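# Wedge a spring tension rod between box end walls

## Task

Place the spring-loaded tension rod inside the box, spanning its two end walls so it holds itself up with no help from the robot. It must be perpendicular to those walls, horizontal, not touching the box floor, and just in front of the bottles. All bottles must still be upright in the box afterwards.

## Robot and tools

Robot: two Kinova Gen3 seven-joint arms, left_arm and right_arm. Each has a two-finger parallel gripper that opens to 50 mm. The fingers point along the gripper's +z axis and close along its x axis. end_effector_position is the point midway between the pads, and the fingertips reach 17.5 mm past it. The three wrist motors are weak (about 27.2, 23.9 and 25.3 N m). Heavy loads or contact can make a wrist joint give way.

Frames: the scene frame has its origin on the table top, midway between the nominal arm bases. +x points out over the table, +z points up, and left_arm is on the +y side. Calibrated bases: left_arm at (+0.048, +0.272, 0) with no rotation. right_arm at (+0.054, -0.313, 0), turned slightly about z (quat_wxyz +1.000, 0, 0, -0.018). Hand positions, orientations and wrist-camera poses are reported in each arm's own base frame. Fixed head cameras and the table use the scene frame. Printed hand poses can be a few cm off, and more at long reach.

Joint order, used in every row and every per-joint result list: elbow, forearm roll, wrist roll, waist, wrist pitch, shoulder, upper arm roll. Stated ranges in rad: waist, upper arm roll, forearm roll and wrist roll ±69.115; shoulder ±2.250; elbow ±2.580; wrist pitch ±2.100.

A row is one flat list of 20 numbers, each in [-1, 1], and covers both arms. Numbers 1-7 are left_arm joint offsets, then left gripper position, force_limit, speed. Numbers 11-20 are the same ten for right_arm. Joint numbers are scaled offsets, not angles: 1.0 equals 0.9985 rad for elbow, waist, shoulder and upper arm roll, and 0.8765 rad for forearm roll, wrist pitch and wrist roll. Offsets are counted from the arm's Joint targets as they stood when the action (or move) began, not from the previous row. Repeating an offset in a new action therefore moves the joint further. Sending 0 for all seven joints re-commands the current targets.

Gripper numbers are absolute settings, not offsets. position: +1 fully open, about -0.65 pads touching, -1 to grip (the fingers close until stopped). force_limit: about 20 N per pad at -1, 102 N at 0, 185 N at +1. speed: 20 mm/s at -1, 85 at 0, 150 at +1. To leave a gripper unchanged, resend the last three numbers you sent for it, because 0 is a real command. A new force_limit or speed only takes effect with a position change of at least 0.01.

execute_actions(actions, cameras): actions is a list of actions. Each action is a list of 1 to 15 rows, one row per 1/30 s step, and the last row is held to fill 15 steps. An empty list just reports state. Joint targets move at most 1.39 rad/s for the big joints and 1.22 rad/s for the wrist joints. They also stay within 0.304 rad (big) and 0.266 rad (wrist) of the measured angle, and within 70 mm of gripper travel. Large offsets therefore take several actions. A request that goes more than 0.014 rad beyond a joint range is refused.

move(target, speed, blend, blocking, cameras): target is one 20-number row, or a list of up to 15 rows. Every row's offsets count from the same starting Joint targets. The joints travel together along a path. speed is the peak rad/s of the joint with the farthest to go (0.01 to 2, default 0.5); give one value overall or one per target. blend, in rad, rounds corners between list targets. blocking=false returns after about 0.5 s while the motion continues. The result adds a move: line: done, off_target (at rest but more than 0.01 rad away), moving, held (a check withheld steps, or the clearance check stopped it) or fault, with limits=held when steps were withheld. Moves do not avoid obstacles or the other arm.

Other tools: wait(seconds 0 to 10) lets the scene run. stop brakes a running move; it needs some room to stop. zoom_image(camera, region [x0,y0,x1,y1] pixels, at most 504x504) magnifies the latest image from cam_head_left, cam_head_right, cam_left_wrist or cam_right_wrist. clear_fault(arm) resets a torque fault that a result has reported. read_manual gives licence text. finished_scene(scene) ends the scene permanently, with scene set to the current scene number. The goal must keep holding with the robot's hands off.

Results give, per arm: Joint positions, velocities ("within noise" when still), Joint targets (the base for the next offsets), joint torques, flange force in gripper axes, end-effector pose and gripper data. object_status: 0 moving, 1 stopped while opening, 2 stopped while closing (a grip), 3 reached the requested position or the pads met. Opening in mm is about (250 - position_measured) x 0.202. A Wrist depth line gives 7x7 grids of depths in mm (180 to 4000; "-" means no value). Other lines to watch for: "joint command not followed" (the clearance check between the arms acted), "joint sent to its limit", MOTOR HOT and OVER-TEMPERATURE FAULT.

Avoid: arms that are stiff, so commanding even a few mm beyond a firm contact pushes very hard. Fast impacts, torque faults (a sensor over its limit, or a joint more than 5 degrees off its plan; arm torque limits are 104.5 and 51.3 N m). Arm-to-arm collisions or squeezing, including gripping the other arm's fingers. Releasing a part while it is still moving, dropping anything, knocking bottles over, and anything leaving the table. Do not leave arms stretched out or pushing for long, because the motors overheat and the arm sinks. To end a push, command the targets back past the measured positions. While you are thinking, the simulation keeps running.

Each tool is called after "Request:" as a command line: name --argument value for each argument, lists and objects as JSON in quotes; but a table of rows of numbers goes row by row, as --pt "numbers of a row", without its own name.

## Session

Request:
execute_actions --actions '[]'

Scene clock: 0.00 s.
left_arm: end_effector_position=(+0.2298, -0.1287, +0.2819) position_measured=3 object_status=3 end_effector_quat_wxyz=(-0.435, +0.860, +0.217, +0.155) | right_arm: end_effector_position=(+0.6842, +0.1561, +0.2199) position_measured=3 object_status=3 end_effector_quat_wxyz=(+0.549, -0.037, +0.728, +0.408)
Joint names: [elbow, forearm roll, wrist roll, waist, wrist pitch, shoulder, upper arm roll]
Joint positions: left_arm=[1.73 -0.535 1.716 0.942 1.795 0.482 0.144] | right_arm=[1.911 0.776 2.276 -0.007 -1.343 0.925 0.109]
Joint velocities: within noise
Joint torques (N m): no reading
Flange force (N): no reading
Wrist depth (mm): cam_left_wrist=[252 858 2390 2311 2233 2159 2056 / 287 743 850 2362 2367 2258 2115 / 583 641 734 838 966 2375 2318 / 529 583 640 723 826 938 2387 / 478 524 576 638 709 806 942 / 436 477 522 573 630 706 803 / 415 439 480 527 577 640 724] | cam_right_wrist=[1573 1641 1198 1255 475 373 299 / 1659 1755 1258 1328 1362 427 328 / 1724 1870 1928 1420 1521 488 376 / 1488 2004 2131 1540 1658 596 429 / 1588 1697 2316 2362 1834 692 497 / 1677 1811 2449 2703 3015 911 600 / 1790 2509 2680 3018 3022 2814 718]
Joint targets: left_arm=[1.730 -0.535 1.716 0.942 1.795 0.482 0.144] | right_arm=[1.911 0.776 2.276 -0.007 -1.343 0.925 0.109]
Tool commands: left_gripper/position=+1.0 left_gripper/force_limit=+1.0 left_gripper/speed=+1.0 right_gripper/position=+1.0 right_gripper/force_limit=+1.0 right_gripper/speed=+1.0

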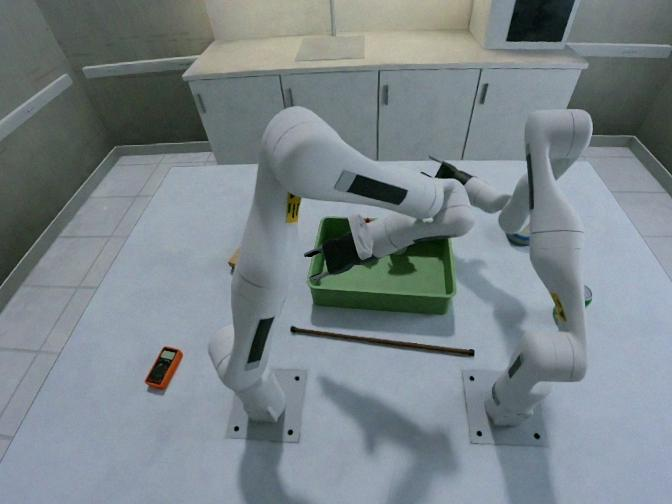

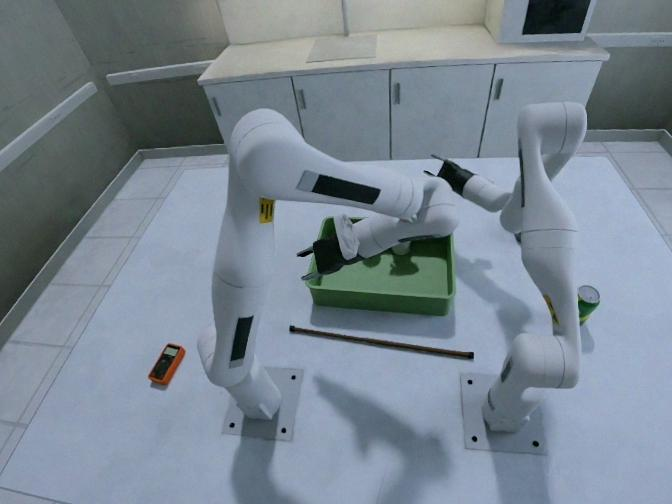

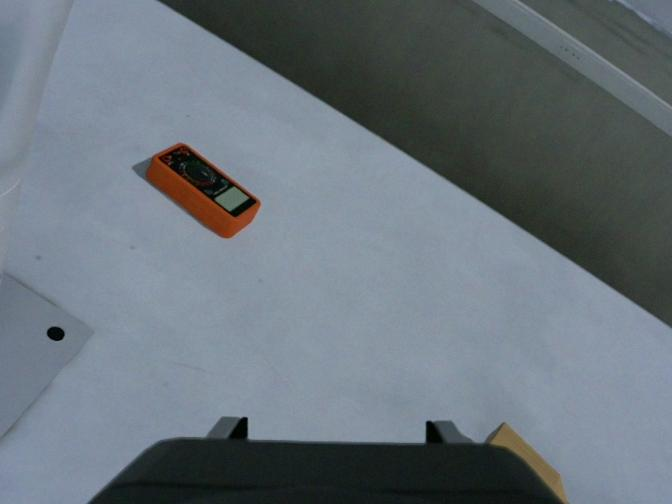

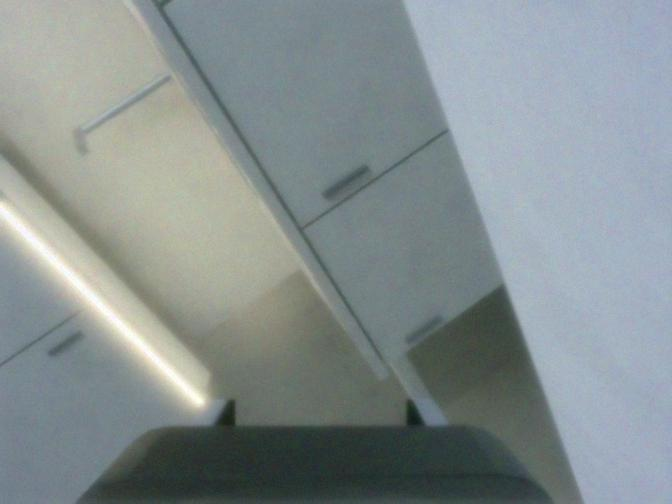

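Request:
zoom_image --camera "cam_head_right" --region '[260, 190, 500, 370]'

Request:
zoom_image --camera "cam_head_left" --region '[260, 190, 500, 370]'

Scaled by 2.100 from the camera's 672x504 image, which has a finer 960x720 frame.

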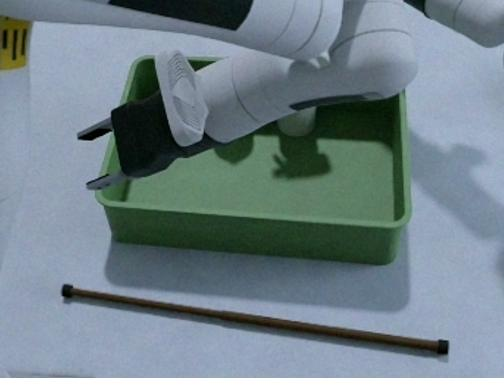

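Scaled by 2.100 from the camera's 672x504 image, which has a finer 960x720 frame.

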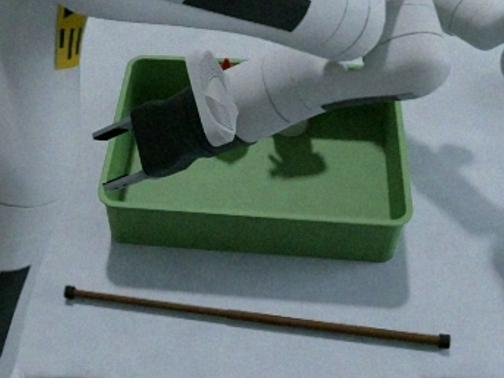

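Request:
move --pt "0.27 0.61 0 -0.95 -0.633 -0.483 -0.144 1 1 1 0 0 0 0 0 -0.926 -0.109 1 1 1" --pt "0.27 0.61 0 -0.95 -0.633 -0.483 -0.144 1 1 1 0 -0.885 0 0.8 0.95 -0.926 -0.109 1 1 1" --speed 1.0 --blend 0.1

Scene clock: 105.77 s.
left_arm: end_effector_position=(+0.2534, -0.0234, +0.2455) position_measured=3 object_status=3 end_effector_quat_wxyz=(-0.037, +0.651, +0.757, -0.032) | right_arm: end_effector_position=(+0.4197, -0.4606, +0.6565) position_measured=3 object_status=3 end_effector_quat_wxyz=(+0.764, +0.475, +0.435, +0.028)
Joint names: [elbow, forearm roll, wrist roll, waist, wrist pitch, shoulder, upper arm roll]
Joint positions: left_arm=[2 0 1.716 -0.007 1.24 0 0.001] | right_arm=[1.911 0 2.276 0.792 -0.51 0 0]
Joint velocities: within noise
Joint torques (N m): left_arm=[-7.69 0.56 -0.27 0.87 0.64 -8.59 1.36] | right_arm=[-10.43 -0.25 -0.13 -0.77 -3.21 -11.79 1.76]
Flange force (N): left_arm=[2.6 2.4 -0.4] | right_arm=[-2.5 3.7 4.0]
Wrist depth (mm): cam_left_wrist=[431 432 432 430 374 431 434 / 426 427 427 426 426 427 429 / 420 421 421 421 422 423 424 / 414 415 415 416 416 417 417 / 410 410 410 410 411 412 413 / 388 405 405 405 406 407 406 / 398 303 401 401 403 403 403] | cam_right_wrist=[1382 1458 1568 1718 1845 2013 2249 / 1448 1544 1634 1825 1980 2182 2334 / 1538 1635 1811 1967 2139 2395 2248 / 1643 1764 1934 2127 2355 2389 2137 / 1770 1915 2130 2352 2499 2311 2100 / 1890 2101 2287 2594 2442 2191 1962 / 1919 2260 2508 2518 2367 2120 1937]
Joint targets: left_arm=[2.000 0.000 1.716 -0.007 1.240 0.000 0.001] | right_arm=[1.911 0.000 2.276 0.792 -0.510 0.000 0.000]
move: done
camera_calibration:
cam_left_wrist: T_world_to_cam=[[-0.182214, 0.983218, -0.00901415, 0.0712044], [0.975978, 0.179743, -0.123122, -0.151756], [-0.119436, -0.0312322, -0.992351, 0.436349], [0, 0, 0, 1]] pos_world=[0.2132, -0.0291042, 0.414969]
cam_right_wrist: T_world_to_cam=[[0.616957, 0.456911, -0.640778, 0.369437], [0.360669, 0.559517, 0.746229, -0.331962], [0.699487, -0.6915, 0.180404, -0.561533], [0, 0, 0, 1]] pos_world=[0.284587, -0.371362, 0.58575]

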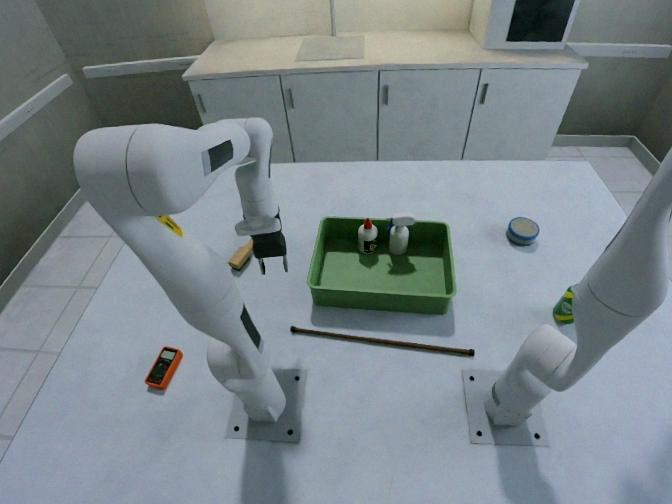

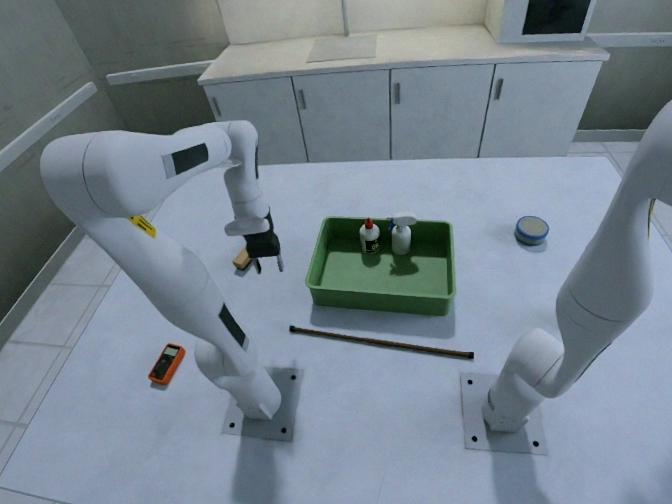

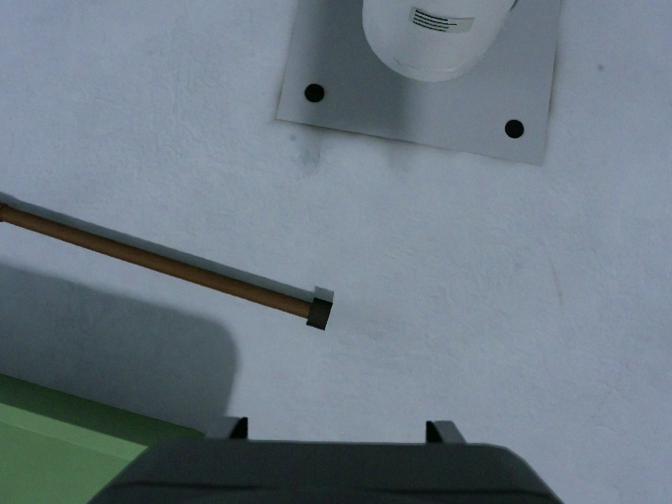

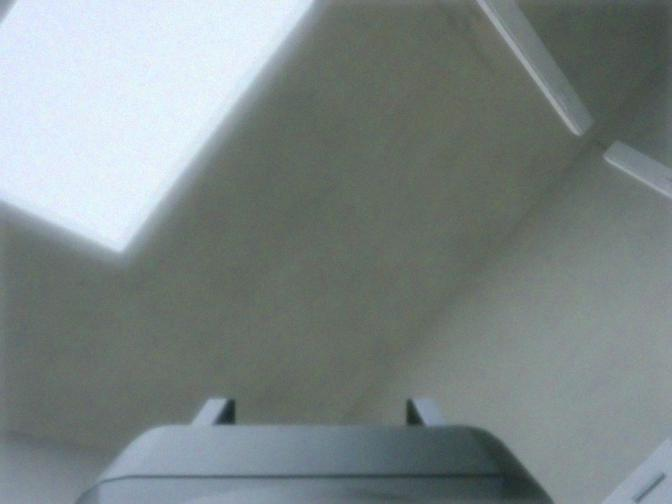

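Request:
zoom_image --camera "cam_head_left" --region '[290, 205, 480, 325]'

Request:
zoom_image --camera "cam_head_right" --region '[290, 205, 480, 325]'

Request:
zoom_image --camera "cam_head_left" --region '[280, 310, 490, 370]'

Scaled by 2.653 from the camera's 672x504 image, which has a finer 960x720 frame.

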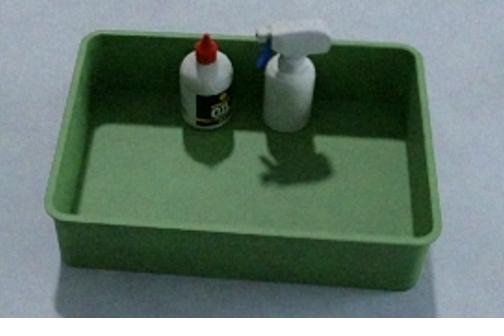

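Scaled by 2.653 from the camera's 672x504 image, which has a finer 960x720 frame.

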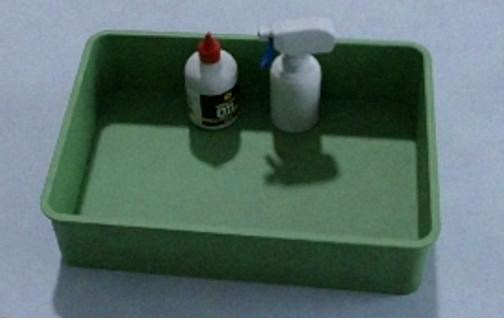

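Scaled by 2.400 from the camera's 672x504 image, which has a finer 960x720 frame.

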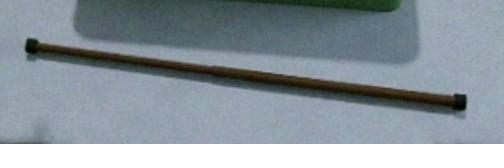

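Request:
zoom_image --camera "cam_left_wrist" --region '[0, 180, 360, 504]'

Scaled by 1.400.

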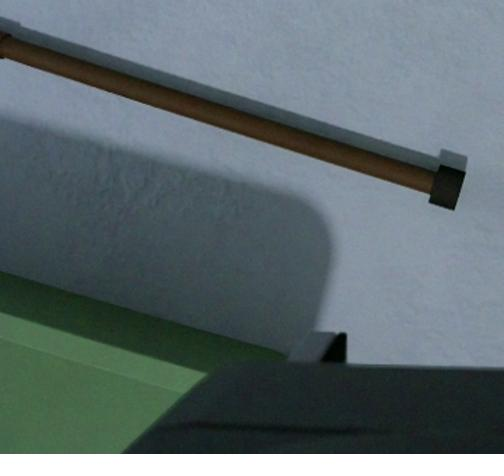

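Request:
move --target '[-0.674, 0, 0.2046, 0.2558, 0.3922, 0.2807, 0, 1, 1, 1, 0, 0, 0, 0, 0, 0, 0, 1, 1, 1]' --speed 1.0 --cameras '[]'

Request:
move --target '[-0.674, 0, 0.2046, 0.2558, 0.3922, 0.2807, 0, 1, 1, 1, 0, 0, 0, 0, 0, 0, 0, 1, 1, 1]' --speed 1.0 --cameras '["cam_left_wrist"]'

Scene clock: 226.23 s.
left_arm: end_effector_position=(+0.3951, -0.1263, +0.3473) position_measured=3 object_status=3 end_effector_quat_wxyz=(-0.022, +0.680, +0.733, -0.012) | right_arm: end_effector_position=(+0.4196, -0.4608, +0.6565) position_measured=3 object_status=3 end_effector_quat_wxyz=(+0.764, +0.475, +0.435, +0.028)
Joint names: [elbow, forearm roll, wrist roll, waist, wrist pitch, shoulder, upper arm roll]
Joint positions: left_arm=[1.327 0 1.895 0.249 1.584 0.28 0.001] | right_arm=[1.911 0 2.276 0.792 -0.51 0 0]
Joint velocities: within noise
Joint torques (N m): left_arm=[-8.68 0.6 -0.27 0.91 0.45 -15.34 1.47] | right_arm=[-10.44 -0.24 -0.14 -0.76 -3.22 -11.74 1.8]
Flange force (N): left_arm=[0.7 2.8 -1.2] | right_arm=[-2.4 3.9 3.8]
Wrist depth (mm): cam_left_wrist=[522 524 524 524 524 525 525 / 520 520 519 520 520 521 522 / 512 513 518 518 518 517 517 / 510 509 510 511 513 514 514 / 507 507 507 508 509 510 511 / 503 503 504 504 505 506 507 / 500 500 500 500 504 503 505] | cam_right_wrist=[1371 1462 1583 1713 1848 1983 2249 / 1457 1547 1612 1833 1977 2170 2312 / 1540 1646 1815 1968 2182 2383 2252 / 1634 1775 1933 2142 2434 2417 2158 / 1773 1920 2104 2351 2515 2304 2091 / 1875 2068 2340 2578 2417 2167 1971 / 1901 2283 2477 2551 2383 2135 1914]
Joint targets: left_arm=[1.327 0.000 1.895 0.249 1.584 0.280 0.001] | right_arm=[1.911 0.000 2.276 0.792 -0.510 0.000 0.000]
move: done
No camera images: "cameras" was empty.

Scene clock: 227.47 s.
left_arm: end_effector_position=(+0.4414, -0.2723, +0.4200) position_measured=3 object_status=3 end_effector_quat_wxyz=(+0.000, +0.708, +0.707, +0.000) | right_arm: end_effector_position=(+0.4196, -0.4608, +0.6565) position_measured=3 object_status=3 end_effector_quat_wxyz=(+0.764, +0.475, +0.435, +0.028)
Joint names: [elbow, forearm roll, wrist roll, waist, wrist pitch, shoulder, upper arm roll]
Joint positions: left_arm=[0.654 0 2.075 0.504 1.928 0.56 0.001] | right_arm=[1.911 0 2.276 0.792 -0.51 0 0]
Joint velocities: within noise
Joint torques (N m): left_arm=[-8.21 0.66 -0.26 0.88 0.31 -20.03 1.72] | right_arm=[-10.48 -0.25 -0.14 -0.86 -3.24 -11.61 1.92]
Flange force (N): left_arm=[-1.0 3.8 -2.7] | right_arm=[-2.5 4.0 3.4]
Wrist depth (mm): cam_left_wrist=[590 590 588 587 584 583 581 / 590 565 586 585 584 581 580 / 589 583 582 582 579 574 578 / 541 582 581 578 578 576 577 / 555 581 578 580 576 575 575 / 572 579 578 577 576 575 576 / 534 555 435 483 574 564 572] | cam_right_wrist=[1371 1459 1587 1687 1832 2014 2272 / 1436 1547 1622 1831 1992 2181 2324 / 1546 1645 1818 1959 2157 2405 2273 / 1633 1795 1928 2146 2384 2449 2180 / 1788 1927 2101 2326 2521 2326 2125 / 1887 2093 2289 2624 2450 2184 2012 / 1892 2264 2520 2546 2375 2124 1923]
Joint targets: left_arm=[0.654 0.000 2.075 0.504 1.928 0.560 0.001] | right_arm=[1.911 0.000 2.276 0.792 -0.510 0.000 0.000]
move: done
camera_calibration:
cam_left_wrist: T_world_to_cam=[[-0.0295058, 0.999218, -0.0263172, 0.295932], [0.999218, 0.0287916, -0.0271143, -0.360702], [-0.0263354, -0.0270967, -0.999286, 0.587084], [0, 0, 0, 1]] pos_world=[0.384612, -0.269407, 0.584672]
Images, in order (width x height): cam_left_wrist 672x504.

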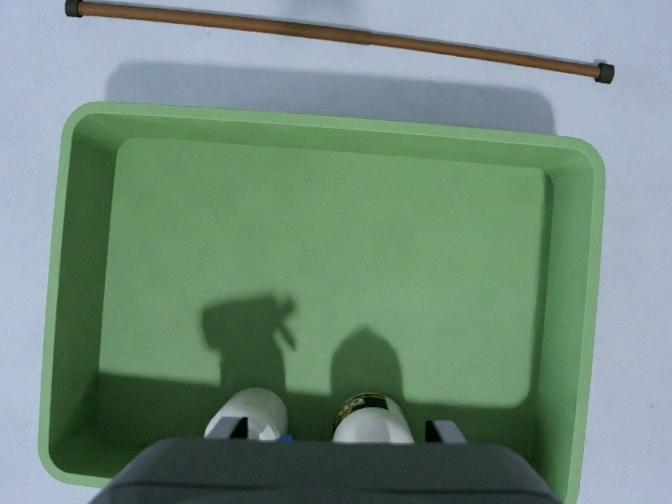

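Request:
zoom_image --camera "cam_left_wrist" --region '[0, 0, 336, 252]'

Request:
zoom_image --camera "cam_left_wrist" --region '[336, 0, 672, 252]'

Request:
zoom_image --camera "cam_left_wrist" --region '[0, 252, 336, 504]'

Request:
zoom_image --camera "cam_left_wrist" --region '[336, 252, 672, 504]'

Scaled by 1.500.

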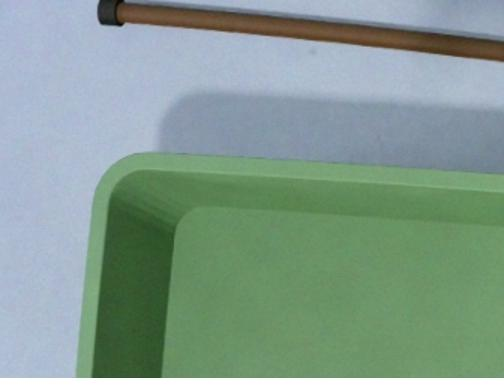

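Scaled by 1.500.

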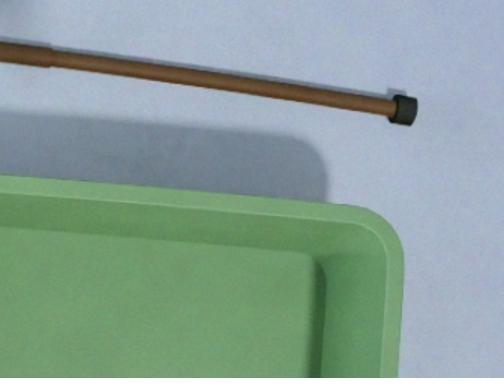

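Scaled by 1.500.

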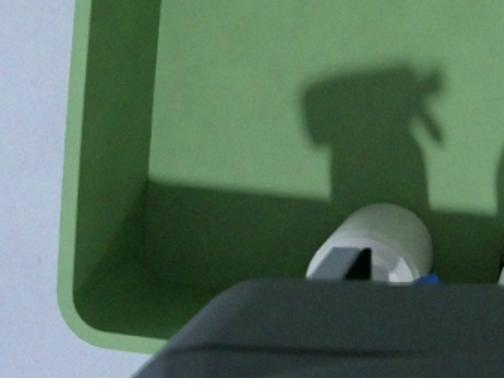

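Scaled by 1.500.

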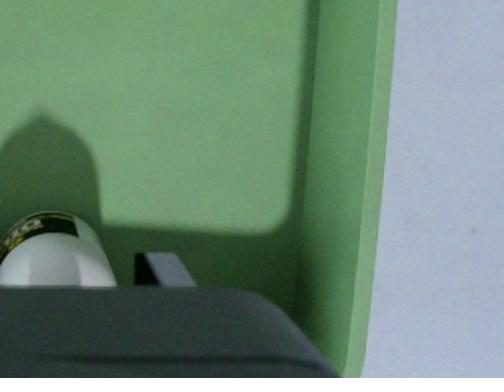

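Request:
move --target '[0.8674, 0, -0.9667, -0.0091, -0.709, -0.245, 0, 1, 1, 1, 0, 0, 0, 0, 0, 0, 0, 1, 1, 1]' --speed 1.0 --cameras '[]'

Request:
move --target '[0.8674, 0, -0.9667, -0.0091, -0.709, -0.245, 0, 1, 1, 1, 0, 0, 0, 0, 0, 0, 0, 1, 1, 1]' --speed 1.0

Scene clock: 296.57 s.
left_arm: end_effector_position=(+0.3698, -0.2283, +0.2715) position_measured=3 object_status=3 end_effector_quat_wxyz=(+0.000, +0.934, +0.358, +0.000) | right_arm: end_effector_position=(+0.4196, -0.4608, +0.6565) position_measured=3 object_status=3 end_effector_quat_wxyz=(+0.764, +0.475, +0.435, +0.028)
Joint names: [elbow, forearm roll, wrist roll, waist, wrist pitch, shoulder, upper arm roll]
Joint positions: left_arm=[1.52 0 1.227 0.495 1.307 0.316 0.001] | right_arm=[1.911 0 2.276 0.792 -0.51 0 0]
Joint velocities: within noise
Joint torques (N m): left_arm=[-8.45 0.61 -0.24 0.89 0.35 -15.73 1.54] | right_arm=[-10.46 -0.27 -0.11 -0.83 -3.25 -11.7 1.8]
Flange force (N): left_arm=[2.2 1.6 -0.6] | right_arm=[-2.9 3.7 3.7]
Wrist depth (mm): cam_left_wrist=[444 443 441 438 437 436 434 / 443 442 439 437 371 436 432 / 442 440 438 433 433 363 432 / 440 439 432 432 431 427 429 / 439 436 431 431 429 428 383 / 437 432 431 430 429 427 424 / 401 432 430 429 428 425 424] | cam_right_wrist=[1375 1464 1591 1699 1868 1999 2263 / 1464 1541 1624 1828 1978 2199 2290 / 1534 1666 1815 1988 2147 2410 2251 / 1639 1758 1939 2145 2389 2406 2148 / 1759 1925 2082 2321 2516 2302 2112 / 1897 2095 2309 2511 2456 2195 1990 / 1895 2251 2475 2529 2379 2099 1925]
Joint targets: left_arm=[1.520 0.000 1.227 0.495 1.307 0.316 0.001] | right_arm=[1.911 0.000 2.276 0.792 -0.510 0.000 0.000]
move: done
No camera images: "cameras" was empty.

Scene clock: 297.97 s.
left_arm: end_effector_position=(+0.1903, -0.1288, +0.1300) position_measured=3 object_status=3 end_effector_quat_wxyz=(+0.000, +0.999, -0.053, +0.000) | right_arm: end_effector_position=(+0.4196, -0.4608, +0.6565) position_measured=3 object_status=3 end_effector_quat_wxyz=(+0.764, +0.475, +0.435, +0.028)
Joint names: [elbow, forearm roll, wrist roll, waist, wrist pitch, shoulder, upper arm roll]
Joint positions: left_arm=[2.386 0 0.38 0.486 0.685 0.071 0.001] | right_arm=[1.911 0 2.276 0.792 -0.51 0 0]
Joint velocities: within noise
Joint torques (N m): left_arm=[-5.01 0.53 -0.21 0.83 0.3 -7.78 1.44] | right_arm=[-10.5 -0.24 -0.14 -0.82 -3.26 -11.71 1.82]
Flange force (N): left_arm=[4.1 -1.9 0.2] | right_arm=[-2.5 3.9 3.6]
Wrist depth (mm): cam_left_wrist=[299 299 297 296 295 293 292 / 298 297 297 295 294 293 291 / 297 297 296 294 293 292 291 / 297 297 295 294 293 292 290 / 297 296 295 293 292 291 244 / 296 296 294 293 292 290 251 / 297 295 - 292 291 289 251] | cam_right_wrist=[1376 1471 1574 1687 1856 1997 2227 / 1452 1556 1614 1815 1992 2165 2332 / 1532 1654 1801 1941 2152 2388 2222 / 1640 1772 1951 2132 2350 2417 2213 / 1769 1892 2075 2318 2506 2284 2115 / 1888 2094 2294 2536 2413 2172 2004 / 1889 2267 2506 2515 2362 2155 1947]
Joint targets: left_arm=[2.386 0.000 0.380 0.486 0.685 0.071 0.001] | right_arm=[1.911 0.000 2.276 0.792 -0.510 0.000 0.000]
move: done
camera_calibration:
cam_left_wrist: T_world_to_cam=[[0.996719, -0.0763248, -0.0269241, -0.196136], [-0.0770411, -0.996672, -0.0266521, -0.0490871], [-0.0248003, 0.0286389, -0.999282, 0.301476], [0, 0, 0, 1]] pos_world=[0.199187, -0.0725277, 0.294671]
cam_right_wrist: T_world_to_cam=[[0.617118, 0.45678, -0.640716, 0.369414], [0.360779, 0.559375, 0.746282, -0.331986], [0.699288, -0.691701, 0.180404, -0.561551], [0, 0, 0, 1]] pos_world=[0.284487, -0.371462, 0.58575]

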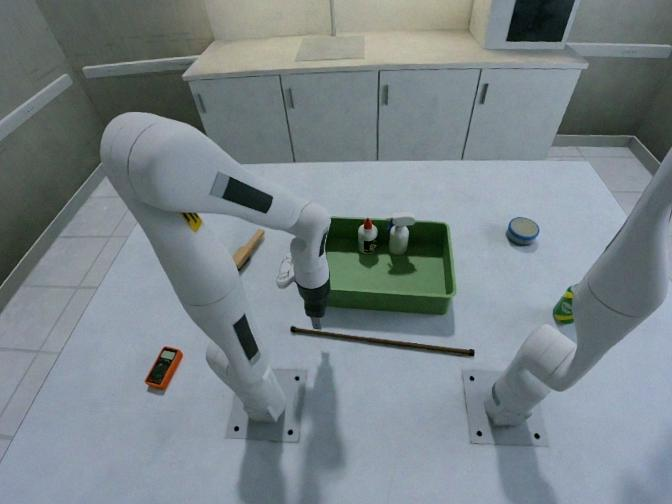

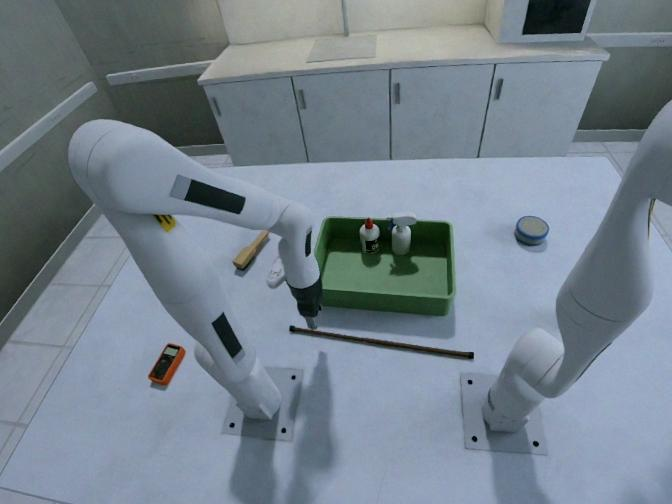

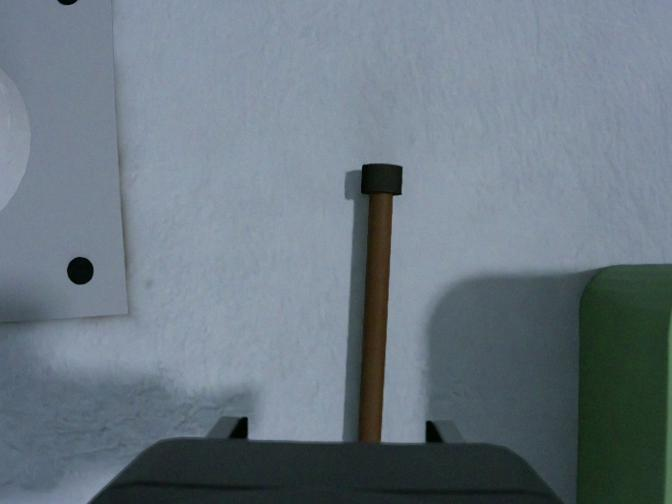

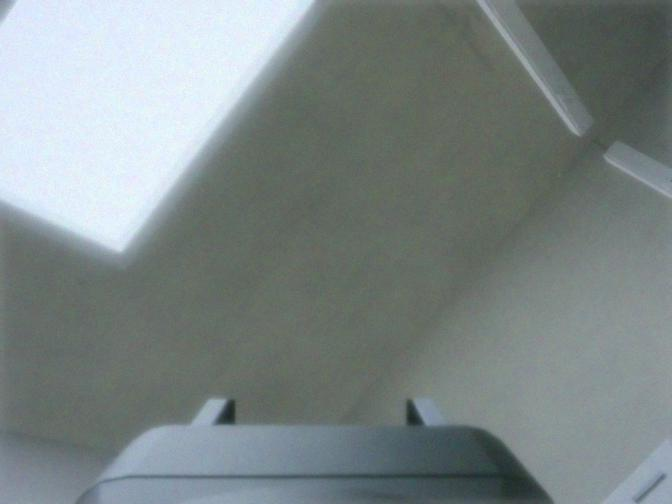

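Request:
zoom_image --camera "cam_left_wrist" --region '[180, 380, 500, 504]'

Request:
zoom_image --camera "cam_left_wrist" --region '[330, 150, 450, 300]'

Scaled by 1.575.

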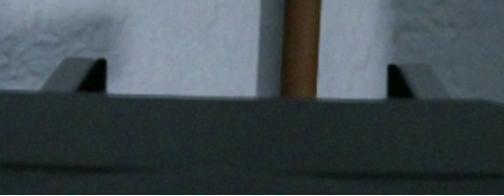

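Scaled by 3.360.

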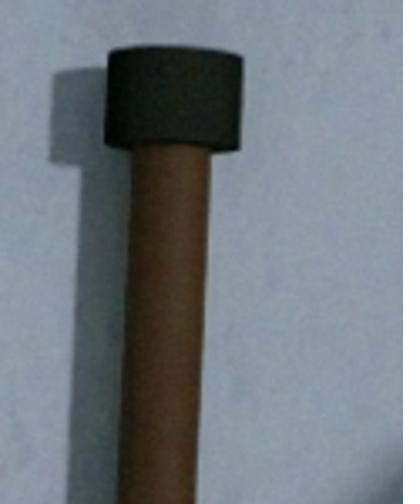

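Request:
move --target '[0.1123, 0, -0.1124, -0.0836, -0.4378, 0.2716, -0.001, 1, 1, 1, 0, 0, 0, 0, 0, 0, 0, 1, 1, 1]' --speed 0.4 --cameras '["cam_left_wrist"]'

Request:
zoom_image --camera "cam_left_wrist" --region '[200, 120, 500, 460]'

Scene clock: 344.77 s.
left_arm: end_effector_position=(+0.2060, -0.1146, +0.0500) position_measured=3 object_status=3 end_effector_quat_wxyz=(+0.000, +0.998, -0.060, +0.000) | right_arm: end_effector_position=(+0.4196, -0.4608, +0.6565) position_measured=3 object_status=3 end_effector_quat_wxyz=(+0.764, +0.475, +0.435, +0.028)
Joint names: [elbow, forearm roll, wrist roll, waist, wrist pitch, shoulder, upper arm roll]
Joint positions: left_arm=[2.498 0 0.281 0.403 0.301 0.342 0] | right_arm=[1.911 0 2.276 0.792 -0.51 0 0]
Joint velocities: within noise
Joint torques (N m): left_arm=[-1.93 0.53 -0.26 0.83 0.32 -10.15 1.48] | right_arm=[-10.51 -0.28 -0.16 -0.87 -3.24 -11.72 1.88]
Flange force (N): left_arm=[3.0 -1.3 1.8] | right_arm=[-2.5 3.8 3.6]
Wrist depth (mm): cam_left_wrist=[218 217 216 215 215 214 213 / 218 217 216 215 214 213 212 / 217 216 216 214 214 213 212 / 217 216 215 214 213 212 212 / 216 216 215 213 213 212 211 / 216 215 214 213 212 211 211 / 215 215 - 213 - 211 -] | cam_right_wrist=[1385 1455 1570 1718 1848 2004 2268 / 1450 1563 1631 1828 1981 2148 2377 / 1528 1635 1778 1949 2125 2398 2229 / 1651 1790 1926 2122 2390 2411 2192 / 1752 1918 2108 2341 2526 2314 2087 / 1916 2054 2290 2557 2485 2166 2004 / 1882 2245 2509 2552 2374 2108 1929]
Joint targets: left_arm=[2.498 0.000 0.281 0.403 0.301 0.342 0.000] | right_arm=[1.911 0.000 2.276 0.792 -0.510 0.000 0.000]
move: done
camera_calibration:
cam_left_wrist: T_world_to_cam=[[0.995557, -0.0903403, -0.0265659, -0.214231], [-0.091044, -0.995492, -0.0265876, -0.0328433], [-0.0240442, 0.0288881, -0.999293, 0.221392], [0, 0, 0, 1]] pos_world=[0.215612, -0.0584446, 0.214671]
Images, in order (width x height): cam_left_wrist 672x504.

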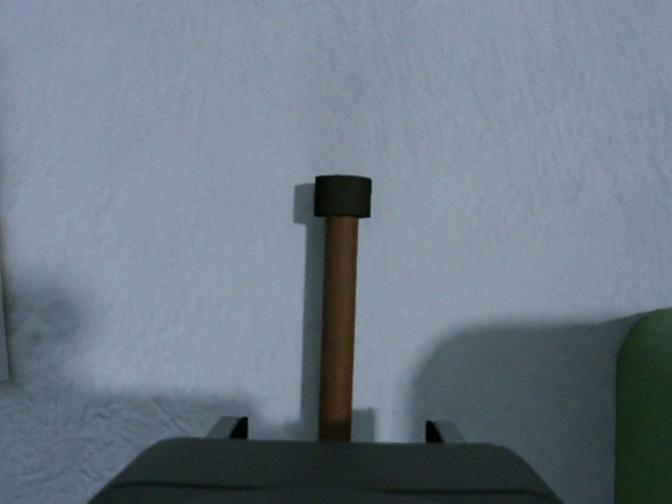

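Scaled by 1.482.

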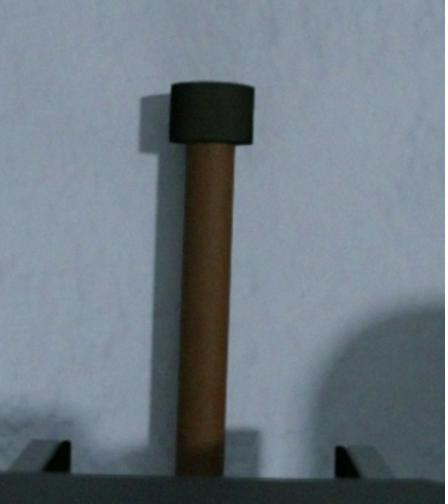

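Request:
move --target '[0.0311, 0, -0.0057, 0, -0.1682, 0.1166, 0, 1, 1, 1, 0, 0, 0, 0, 0, 0, 0, 1, 1, 1]' --speed 0.15 --cameras '["cam_left_wrist", "cam_head_left"]'

Scene clock: 354.27 s.
left_arm: end_effector_position=(+0.2059, -0.1146, +0.0205) position_measured=3 object_status=3 end_effector_quat_wxyz=(+0.000, +0.998, -0.063, +0.000) | right_arm: end_effector_position=(+0.4196, -0.4608, +0.6565) position_measured=3 object_status=3 end_effector_quat_wxyz=(+0.764, +0.475, +0.435, +0.028)
Joint names: [elbow, forearm roll, wrist roll, waist, wrist pitch, shoulder, upper arm roll]
Joint positions: left_arm=[2.529 0 0.276 0.403 0.154 0.459 0] | right_arm=[1.911 0 2.276 0.792 -0.51 0 0]
Joint velocities: within noise
Joint torques (N m): left_arm=[-0.47 0.59 -0.28 0.82 0.29 -10.88 1.54] | right_arm=[-10.42 -0.28 -0.16 -0.8 -3.27 -11.78 1.82]
Flange force (N): left_arm=[3.2 -2.0 1.4] | right_arm=[-2.7 3.9 4.0]
Wrist depth (mm): cam_left_wrist=[188 187 187 186 185 184 183 / 188 187 186 185 185 184 183 / 187 186 186 185 184 183 183 / 187 186 185 185 184 183 182 / 186 185 185 184 183 183 182 / 186 185 185 184 183 182 182 / - - - 183 - 182 -] | cam_right_wrist=[1388 1449 1560 1693 1855 2002 2260 / 1431 1544 1619 1818 2004 2170 2364 / 1545 1615 1807 1950 2151 2410 2245 / 1621 1793 1921 2154 2380 2453 2170 / 1782 1931 2095 2313 2515 2322 2086 / 1904 2091 2310 2599 2429 2200 1981 / 1904 2248 2539 2542 2362 2144 1912]
Joint targets: left_arm=[2.529 0.000 0.276 0.403 0.154 0.459 0.000] | right_arm=[1.911 0.000 2.276 0.792 -0.510 0.000 0.000]
move: done
camera_calibration:
cam_left_wrist: T_world_to_cam=[[0.995099, -0.0952538, -0.0265573, -0.215415], [-0.0959577, -0.995029, -0.0266226, -0.0325233], [-0.0238894, 0.0290405, -0.999293, 0.191794], [0, 0, 0, 1]] pos_world=[0.215821, -0.0584506, 0.185071]
Images, in order (width x height): cam_head_left 672x504, cam_left_wrist 672x504.

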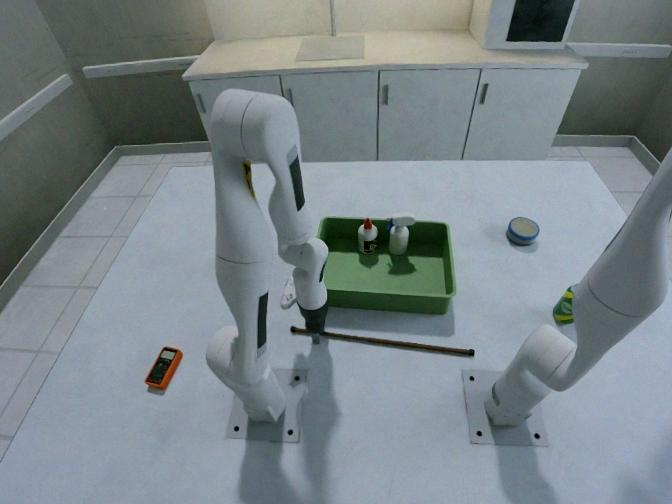

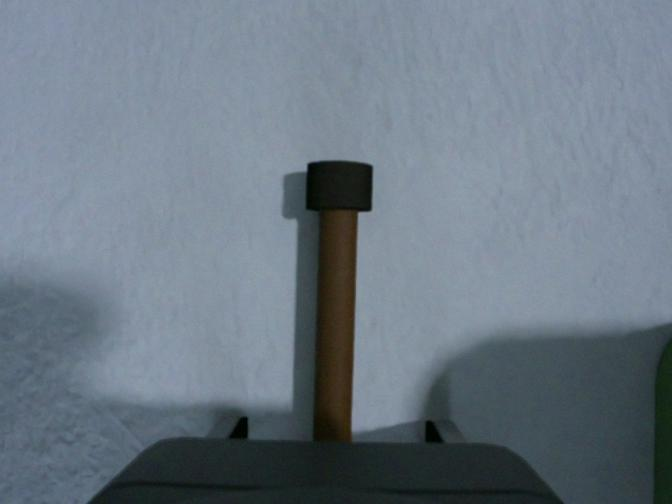

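Request:
move --target '[0, 0, 0, 0, 0, 0, 0, -1, 0.3, -0.8, 0, 0, 0, 0, 0, 0, 0, 1, 1, 1]' --cameras '["cam_left_wrist"]'

Scene clock: 359.73 s.
left_arm: end_effector_position=(+0.2059, -0.1146, +0.0205) position_measured=209 object_status=2 end_effector_quat_wxyz=(+0.000, +0.998, -0.063, +0.000) | right_arm: end_effector_position=(+0.4196, -0.4608, +0.6565) position_measured=3 object_status=3 end_effector_quat_wxyz=(+0.764, +0.475, +0.435, +0.028)
Joint names: [elbow, forearm roll, wrist roll, waist, wrist pitch, shoulder, upper arm roll]
Joint positions: left_arm=[2.529 0 0.276 0.403 0.154 0.459 0] | right_arm=[1.911 0 2.276 0.792 -0.51 0 0]
Joint velocities: within noise
Joint torques (N m): left_arm=[-0.59 0.65 -0.07 0.67 0.28 -10.85 1.47] | right_arm=[-10.47 -0.26 -0.13 -0.82 -3.23 -11.74 1.9]
Flange force (N): left_arm=[2.8 -2.1 1.4] | right_arm=[-2.6 3.8 3.7]
Wrist depth (mm): cam_left_wrist=[188 187 187 186 185 184 184 / 188 187 186 185 185 184 183 / 187 187 186 185 184 183 183 / 187 186 185 185 184 183 182 / 186 186 185 184 183 183 182 / 186 185 184 184 183 182 182 / - 185 - - - 182 -] | cam_right_wrist=[1392 1469 1577 1701 1863 1998 2266 / 1448 1558 1624 1816 1967 2163 2310 / 1531 1635 1812 1960 2153 2407 2278 / 1628 1763 1930 2133 2350 2469 2150 / 1763 1923 2108 2333 2539 2268 2071 / 1894 2089 2308 2578 2479 2171 2001 / 1900 2252 2467 2567 2344 2107 1911]
Joint targets: left_arm=[2.529 0.000 0.276 0.403 0.154 0.459 0.000] | right_arm=[1.911 0.000 2.276 0.792 -0.510 0.000 0.000]
move: done
camera_calibration:
cam_left_wrist: T_world_to_cam=[[0.995099, -0.0952523, -0.0265573, -0.215415], [-0.0959562, -0.995029, -0.0266226, -0.0325236], [-0.0238894, 0.0290405, -0.999293, 0.191794], [0, 0, 0, 1]] pos_world=[0.215821, -0.0584506, 0.185071]
Images, in order (width x height): cam_left_wrist 672x504.

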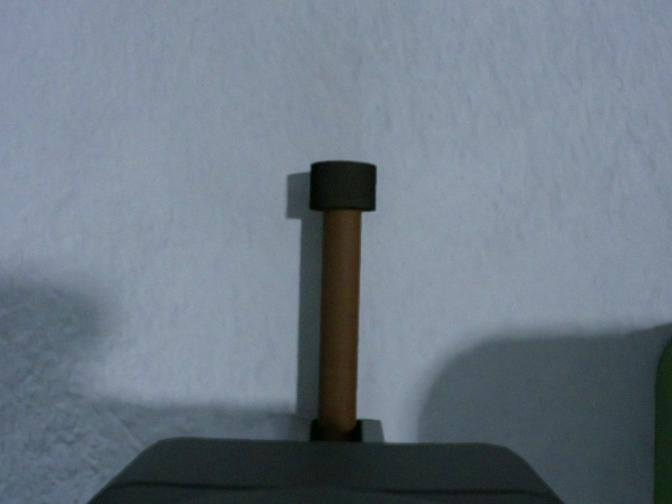

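Request:
move --target '[-0.0719, 0, 0, 0, 0.3375, -0.2247, 0, -1, 0.3, -0.8, 0, 0, 0, 0, 0, 0, 0, 1, 1, 1]' --speed 0.2 --cameras '["cam_head_left", "cam_head_right", "cam_left_wrist"]'

Request:
zoom_image --camera "cam_head_left" --region '[280, 270, 500, 400]'

Scene clock: 367.83 s.
left_arm: end_effector_position=(+0.2060, -0.1146, +0.0800) position_measured=209 object_status=2 end_effector_quat_wxyz=(+0.000, +0.998, -0.063, +0.000) | right_arm: end_effector_position=(+0.4196, -0.4608, +0.6565) position_measured=3 object_status=3 end_effector_quat_wxyz=(+0.764, +0.475, +0.435, +0.028)
Joint names: [elbow, forearm roll, wrist roll, waist, wrist pitch, shoulder, upper arm roll]
Joint positions: left_arm=[2.457 0 0.276 0.403 0.45 0.234 0] | right_arm=[1.911 0 2.276 0.792 -0.51 0 0]
Joint velocities: within noise
Joint torques (N m): left_arm=[-3.52 0.67 -0.26 0.74 0.22 -9.53 1.46] | right_arm=[-10.45 -0.27 -0.14 -0.83 -3.24 -11.6 1.82]
Flange force (N): left_arm=[2.8 -1.0 2.0] | right_arm=[-2.8 3.9 3.5]
Wrist depth (mm): cam_left_wrist=[247 246 245 245 244 244 243 / 246 246 245 244 244 243 243 / 246 245 245 244 243 243 243 / 245 245 244 - 243 243 241 / 245 244 244 243 242 242 224 / 245 244 243 - 242 242 203 / 245 244 243 - 242 241 214] | cam_right_wrist=[1387 1454 1580 1696 1876 2008 2230 / 1458 1538 1630 1833 1976 2165 2329 / 1557 1615 1812 1939 2143 2400 2275 / 1637 1784 1938 2164 2391 2396 2153 / 1773 1903 2106 2313 2519 2310 2083 / 1902 2096 2309 2590 2451 2171 1992 / 1902 2288 2503 2550 2385 2120 1925]
Joint targets: left_arm=[2.457 0.000 0.276 0.403 0.450 0.234 0.000] | right_arm=[1.911 0.000 2.276 0.792 -0.510 0.000 0.000]
move: done
camera_calibration:
cam_left_wrist: T_world_to_cam=[[0.995104, -0.0952615, -0.0263393, -0.213897], [-0.0959548, -0.995034, -0.0264428, -0.031081], [-0.0236895, 0.0288407, -0.999303, 0.251302], [0, 0, 0, 1]] pos_world=[0.215821, -0.0585506, 0.244671]
Images, in order (width x height): cam_head_left 672x504, cam_head_right 672x504, cam_left_wrist 672x504.

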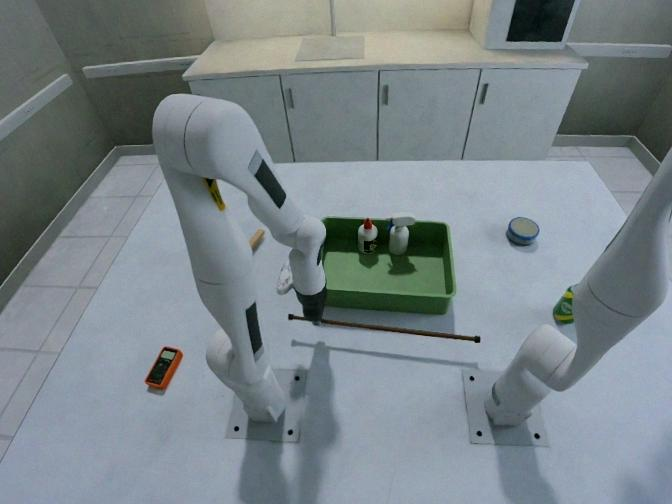

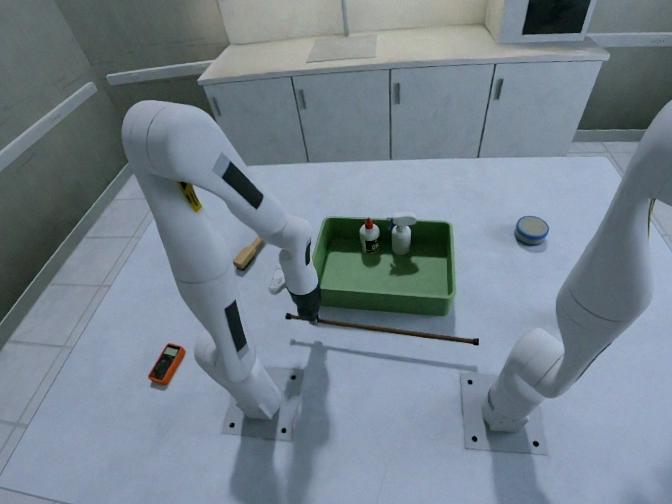

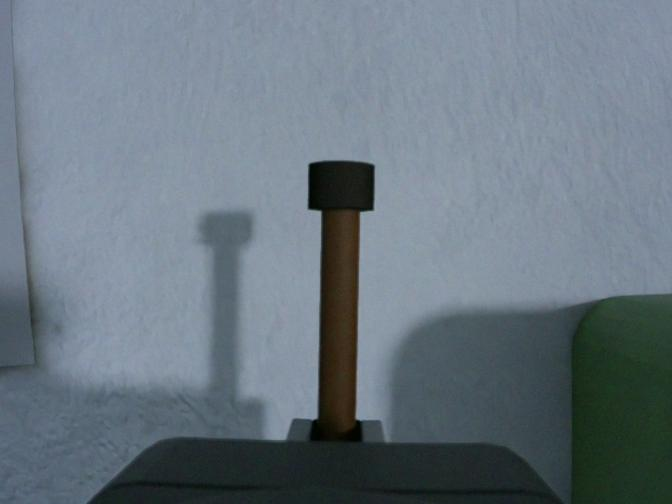

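Scaled by 2.291 from the camera's 672x504 image, which has a finer 960x720 frame.

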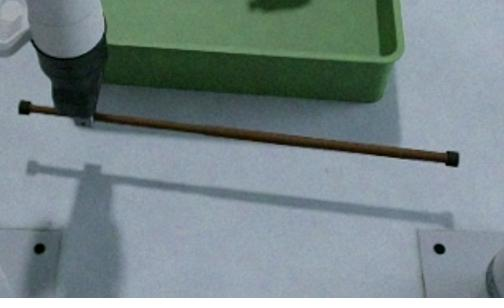

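Request:
move --target '[-0.2835, 0, 0, 0, 0.7002, -0.3305, 0, -1, 0.3, -0.8, 0, 0, 0, 0, 0, 0, 0, 1, 1, 1]' --speed 0.4 --cameras '[]'

Request:
move --target '[-0.7855, 0, -0.0354, -0.0868, 0.2047, 0.6058, 0, -1, 0.3, -0.8, 0, 0, 0, 0, 0, 0, 0, 1, 1, 1]' --speed 0.4

Scene clock: 452.33 s.
left_arm: end_effector_position=(+0.2058, -0.1146, +0.2198) position_measured=209 object_status=2 end_effector_quat_wxyz=(+0.000, +0.998, -0.063, +0.000) | right_arm: end_effector_position=(+0.4196, -0.4608, +0.6565) position_measured=3 object_status=3 end_effector_quat_wxyz=(+0.764, +0.475, +0.435, +0.028)
Joint names: [elbow, forearm roll, wrist roll, waist, wrist pitch, shoulder, upper arm roll]
Joint positions: left_arm=[2.174 0 0.276 0.403 1.064 -0.096 0] | right_arm=[1.911 0 2.276 0.792 -0.51 0 0]
Joint velocities: within noise
Joint torques (N m): left_arm=[-7.93 0.66 -0.25 0.85 0.19 -6.85 1.25] | right_arm=[-10.52 -0.23 -0.14 -0.83 -3.29 -11.77 1.89]
Flange force (N): left_arm=[3.1 -2.7 0.5] | right_arm=[-2.4 4.0 3.7]
Wrist depth (mm): cam_left_wrist=[388 386 385 384 383 382 381 / 387 386 385 384 383 382 381 / 381 385 384 384 382 382 381 / 385 385 384 383 382 380 379 / 385 385 383 382 381 352 377 / 386 384 384 383 381 355 376 / 386 384 383 381 381 358 376] | cam_right_wrist=[1369 1466 1580 1698 1861 2000 2259 / 1444 1554 1635 1800 2000 2168 2357 / 1543 1634 1821 1961 2171 2408 2271 / 1617 1775 1956 2152 2377 2427 2155 / 1770 1904 2091 2319 2506 2293 2081 / 1908 2078 2283 2586 2450 2178 2016 / 1897 2260 2521 2558 2373 2109 1920]
Joint targets: left_arm=[2.174 0.000 0.276 0.403 1.064 -0.096 0.000] | right_arm=[1.911 0.000 2.276 0.792 -0.510 0.000 0.000]
move: done
No camera images: "cameras" was empty.

Scene clock: 454.67 s.
left_arm: end_effector_position=(+0.4699, -0.1796, +0.2198) position_measured=209 object_status=2 end_effector_quat_wxyz=(+0.000, +0.999, -0.035, +0.000) | right_arm: end_effector_position=(+0.4196, -0.4608, +0.6565) position_measured=3 object_status=3 end_effector_quat_wxyz=(+0.764, +0.475, +0.435, +0.028)
Joint names: [elbow, forearm roll, wrist roll, waist, wrist pitch, shoulder, upper arm roll]
Joint positions: left_arm=[1.39 0 0.245 0.316 1.243 0.509 0] | right_arm=[1.911 0 2.276 0.792 -0.51 0 0]
Joint velocities: within noise
Joint torques (N m): left_arm=[-8.68 0.71 -0.25 0.81 0.24 -19.79 1.7] | right_arm=[-10.45 -0.23 -0.18 -0.87 -3.21 -11.7 1.87]
Flange force (N): left_arm=[2.5 -0.4 0.5] | right_arm=[-2.2 4.1 3.7]
Wrist depth (mm): cam_left_wrist=[387 386 384 384 382 381 380 / 386 385 384 383 381 381 379 / 385 381 380 382 381 380 379 / 370 381 380 379 378 342 379 / 380 380 380 378 378 343 378 / 376 381 379 378 375 339 377 / 379 379 379 377 319 316 377] | cam_right_wrist=[1385 1454 1584 1714 1839 1988 2277 / 1454 1542 1619 1834 1966 2178 2300 / 1542 1644 1815 1975 2128 2395 2264 / 1643 1774 1945 2153 2358 2381 2152 / 1767 1893 2088 2337 2551 2327 2068 / 1919 2082 2275 2540 2435 2176 1994 / 1922 2261 2545 2574 2401 2066 1923]
Joint targets: left_arm=[1.390 0.000 0.245 0.316 1.243 0.509 0.000] | right_arm=[1.911 0.000 2.276 0.792 -0.510 0.000 0.000]
move: done
camera_calibration:
cam_left_wrist: T_world_to_cam=[[0.998846, -0.0397906, -0.0268906, -0.47083], [-0.0405105, -0.99882, -0.0267777, -0.0933287], [-0.0257934, 0.0278362, -0.99928, 0.399919], [0, 0, 0, 1]] pos_world=[0.476821, -0.123085, 0.384471]
cam_right_wrist: T_world_to_cam=[[0.617118, 0.45678, -0.640716, 0.369414], [0.360779, 0.559375, 0.746282, -0.331986], [0.699288, -0.691701, 0.180404, -0.561551], [0, 0, 0, 1]] pos_world=[0.284487, -0.371462, 0.58575]

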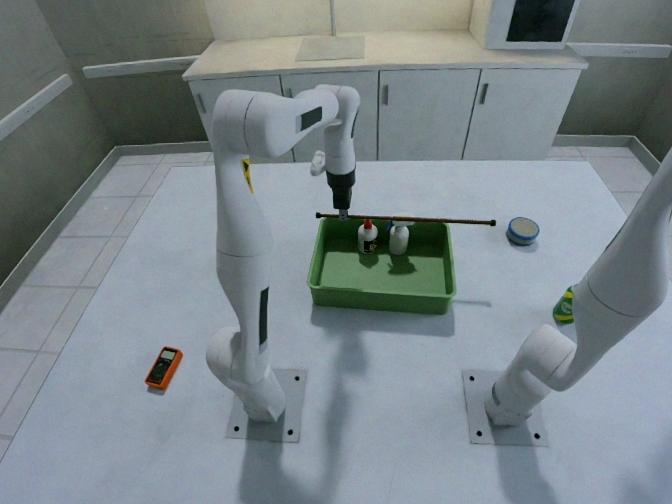

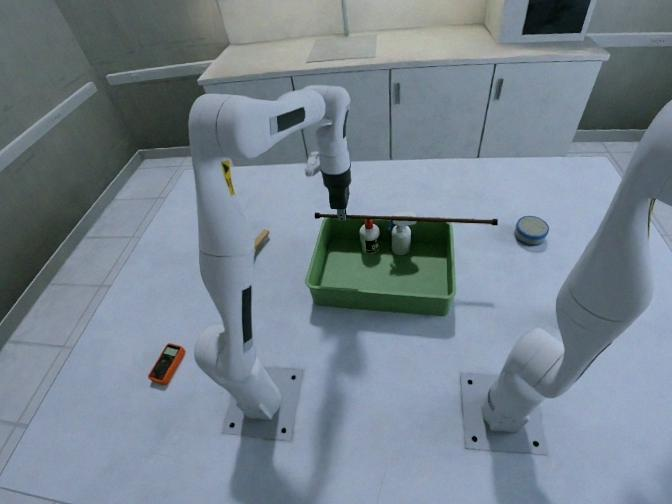

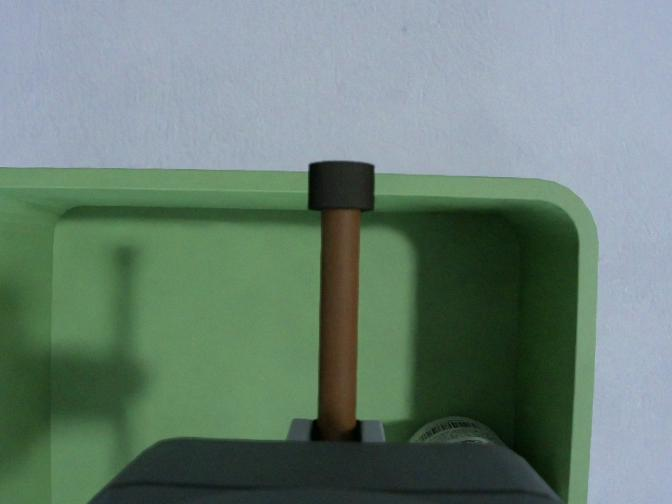

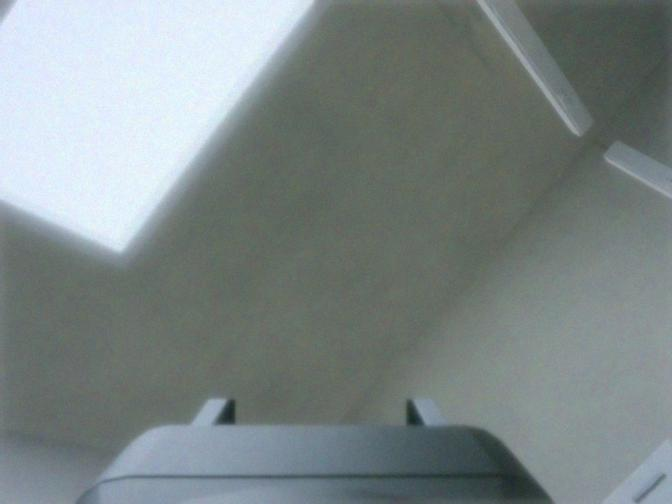

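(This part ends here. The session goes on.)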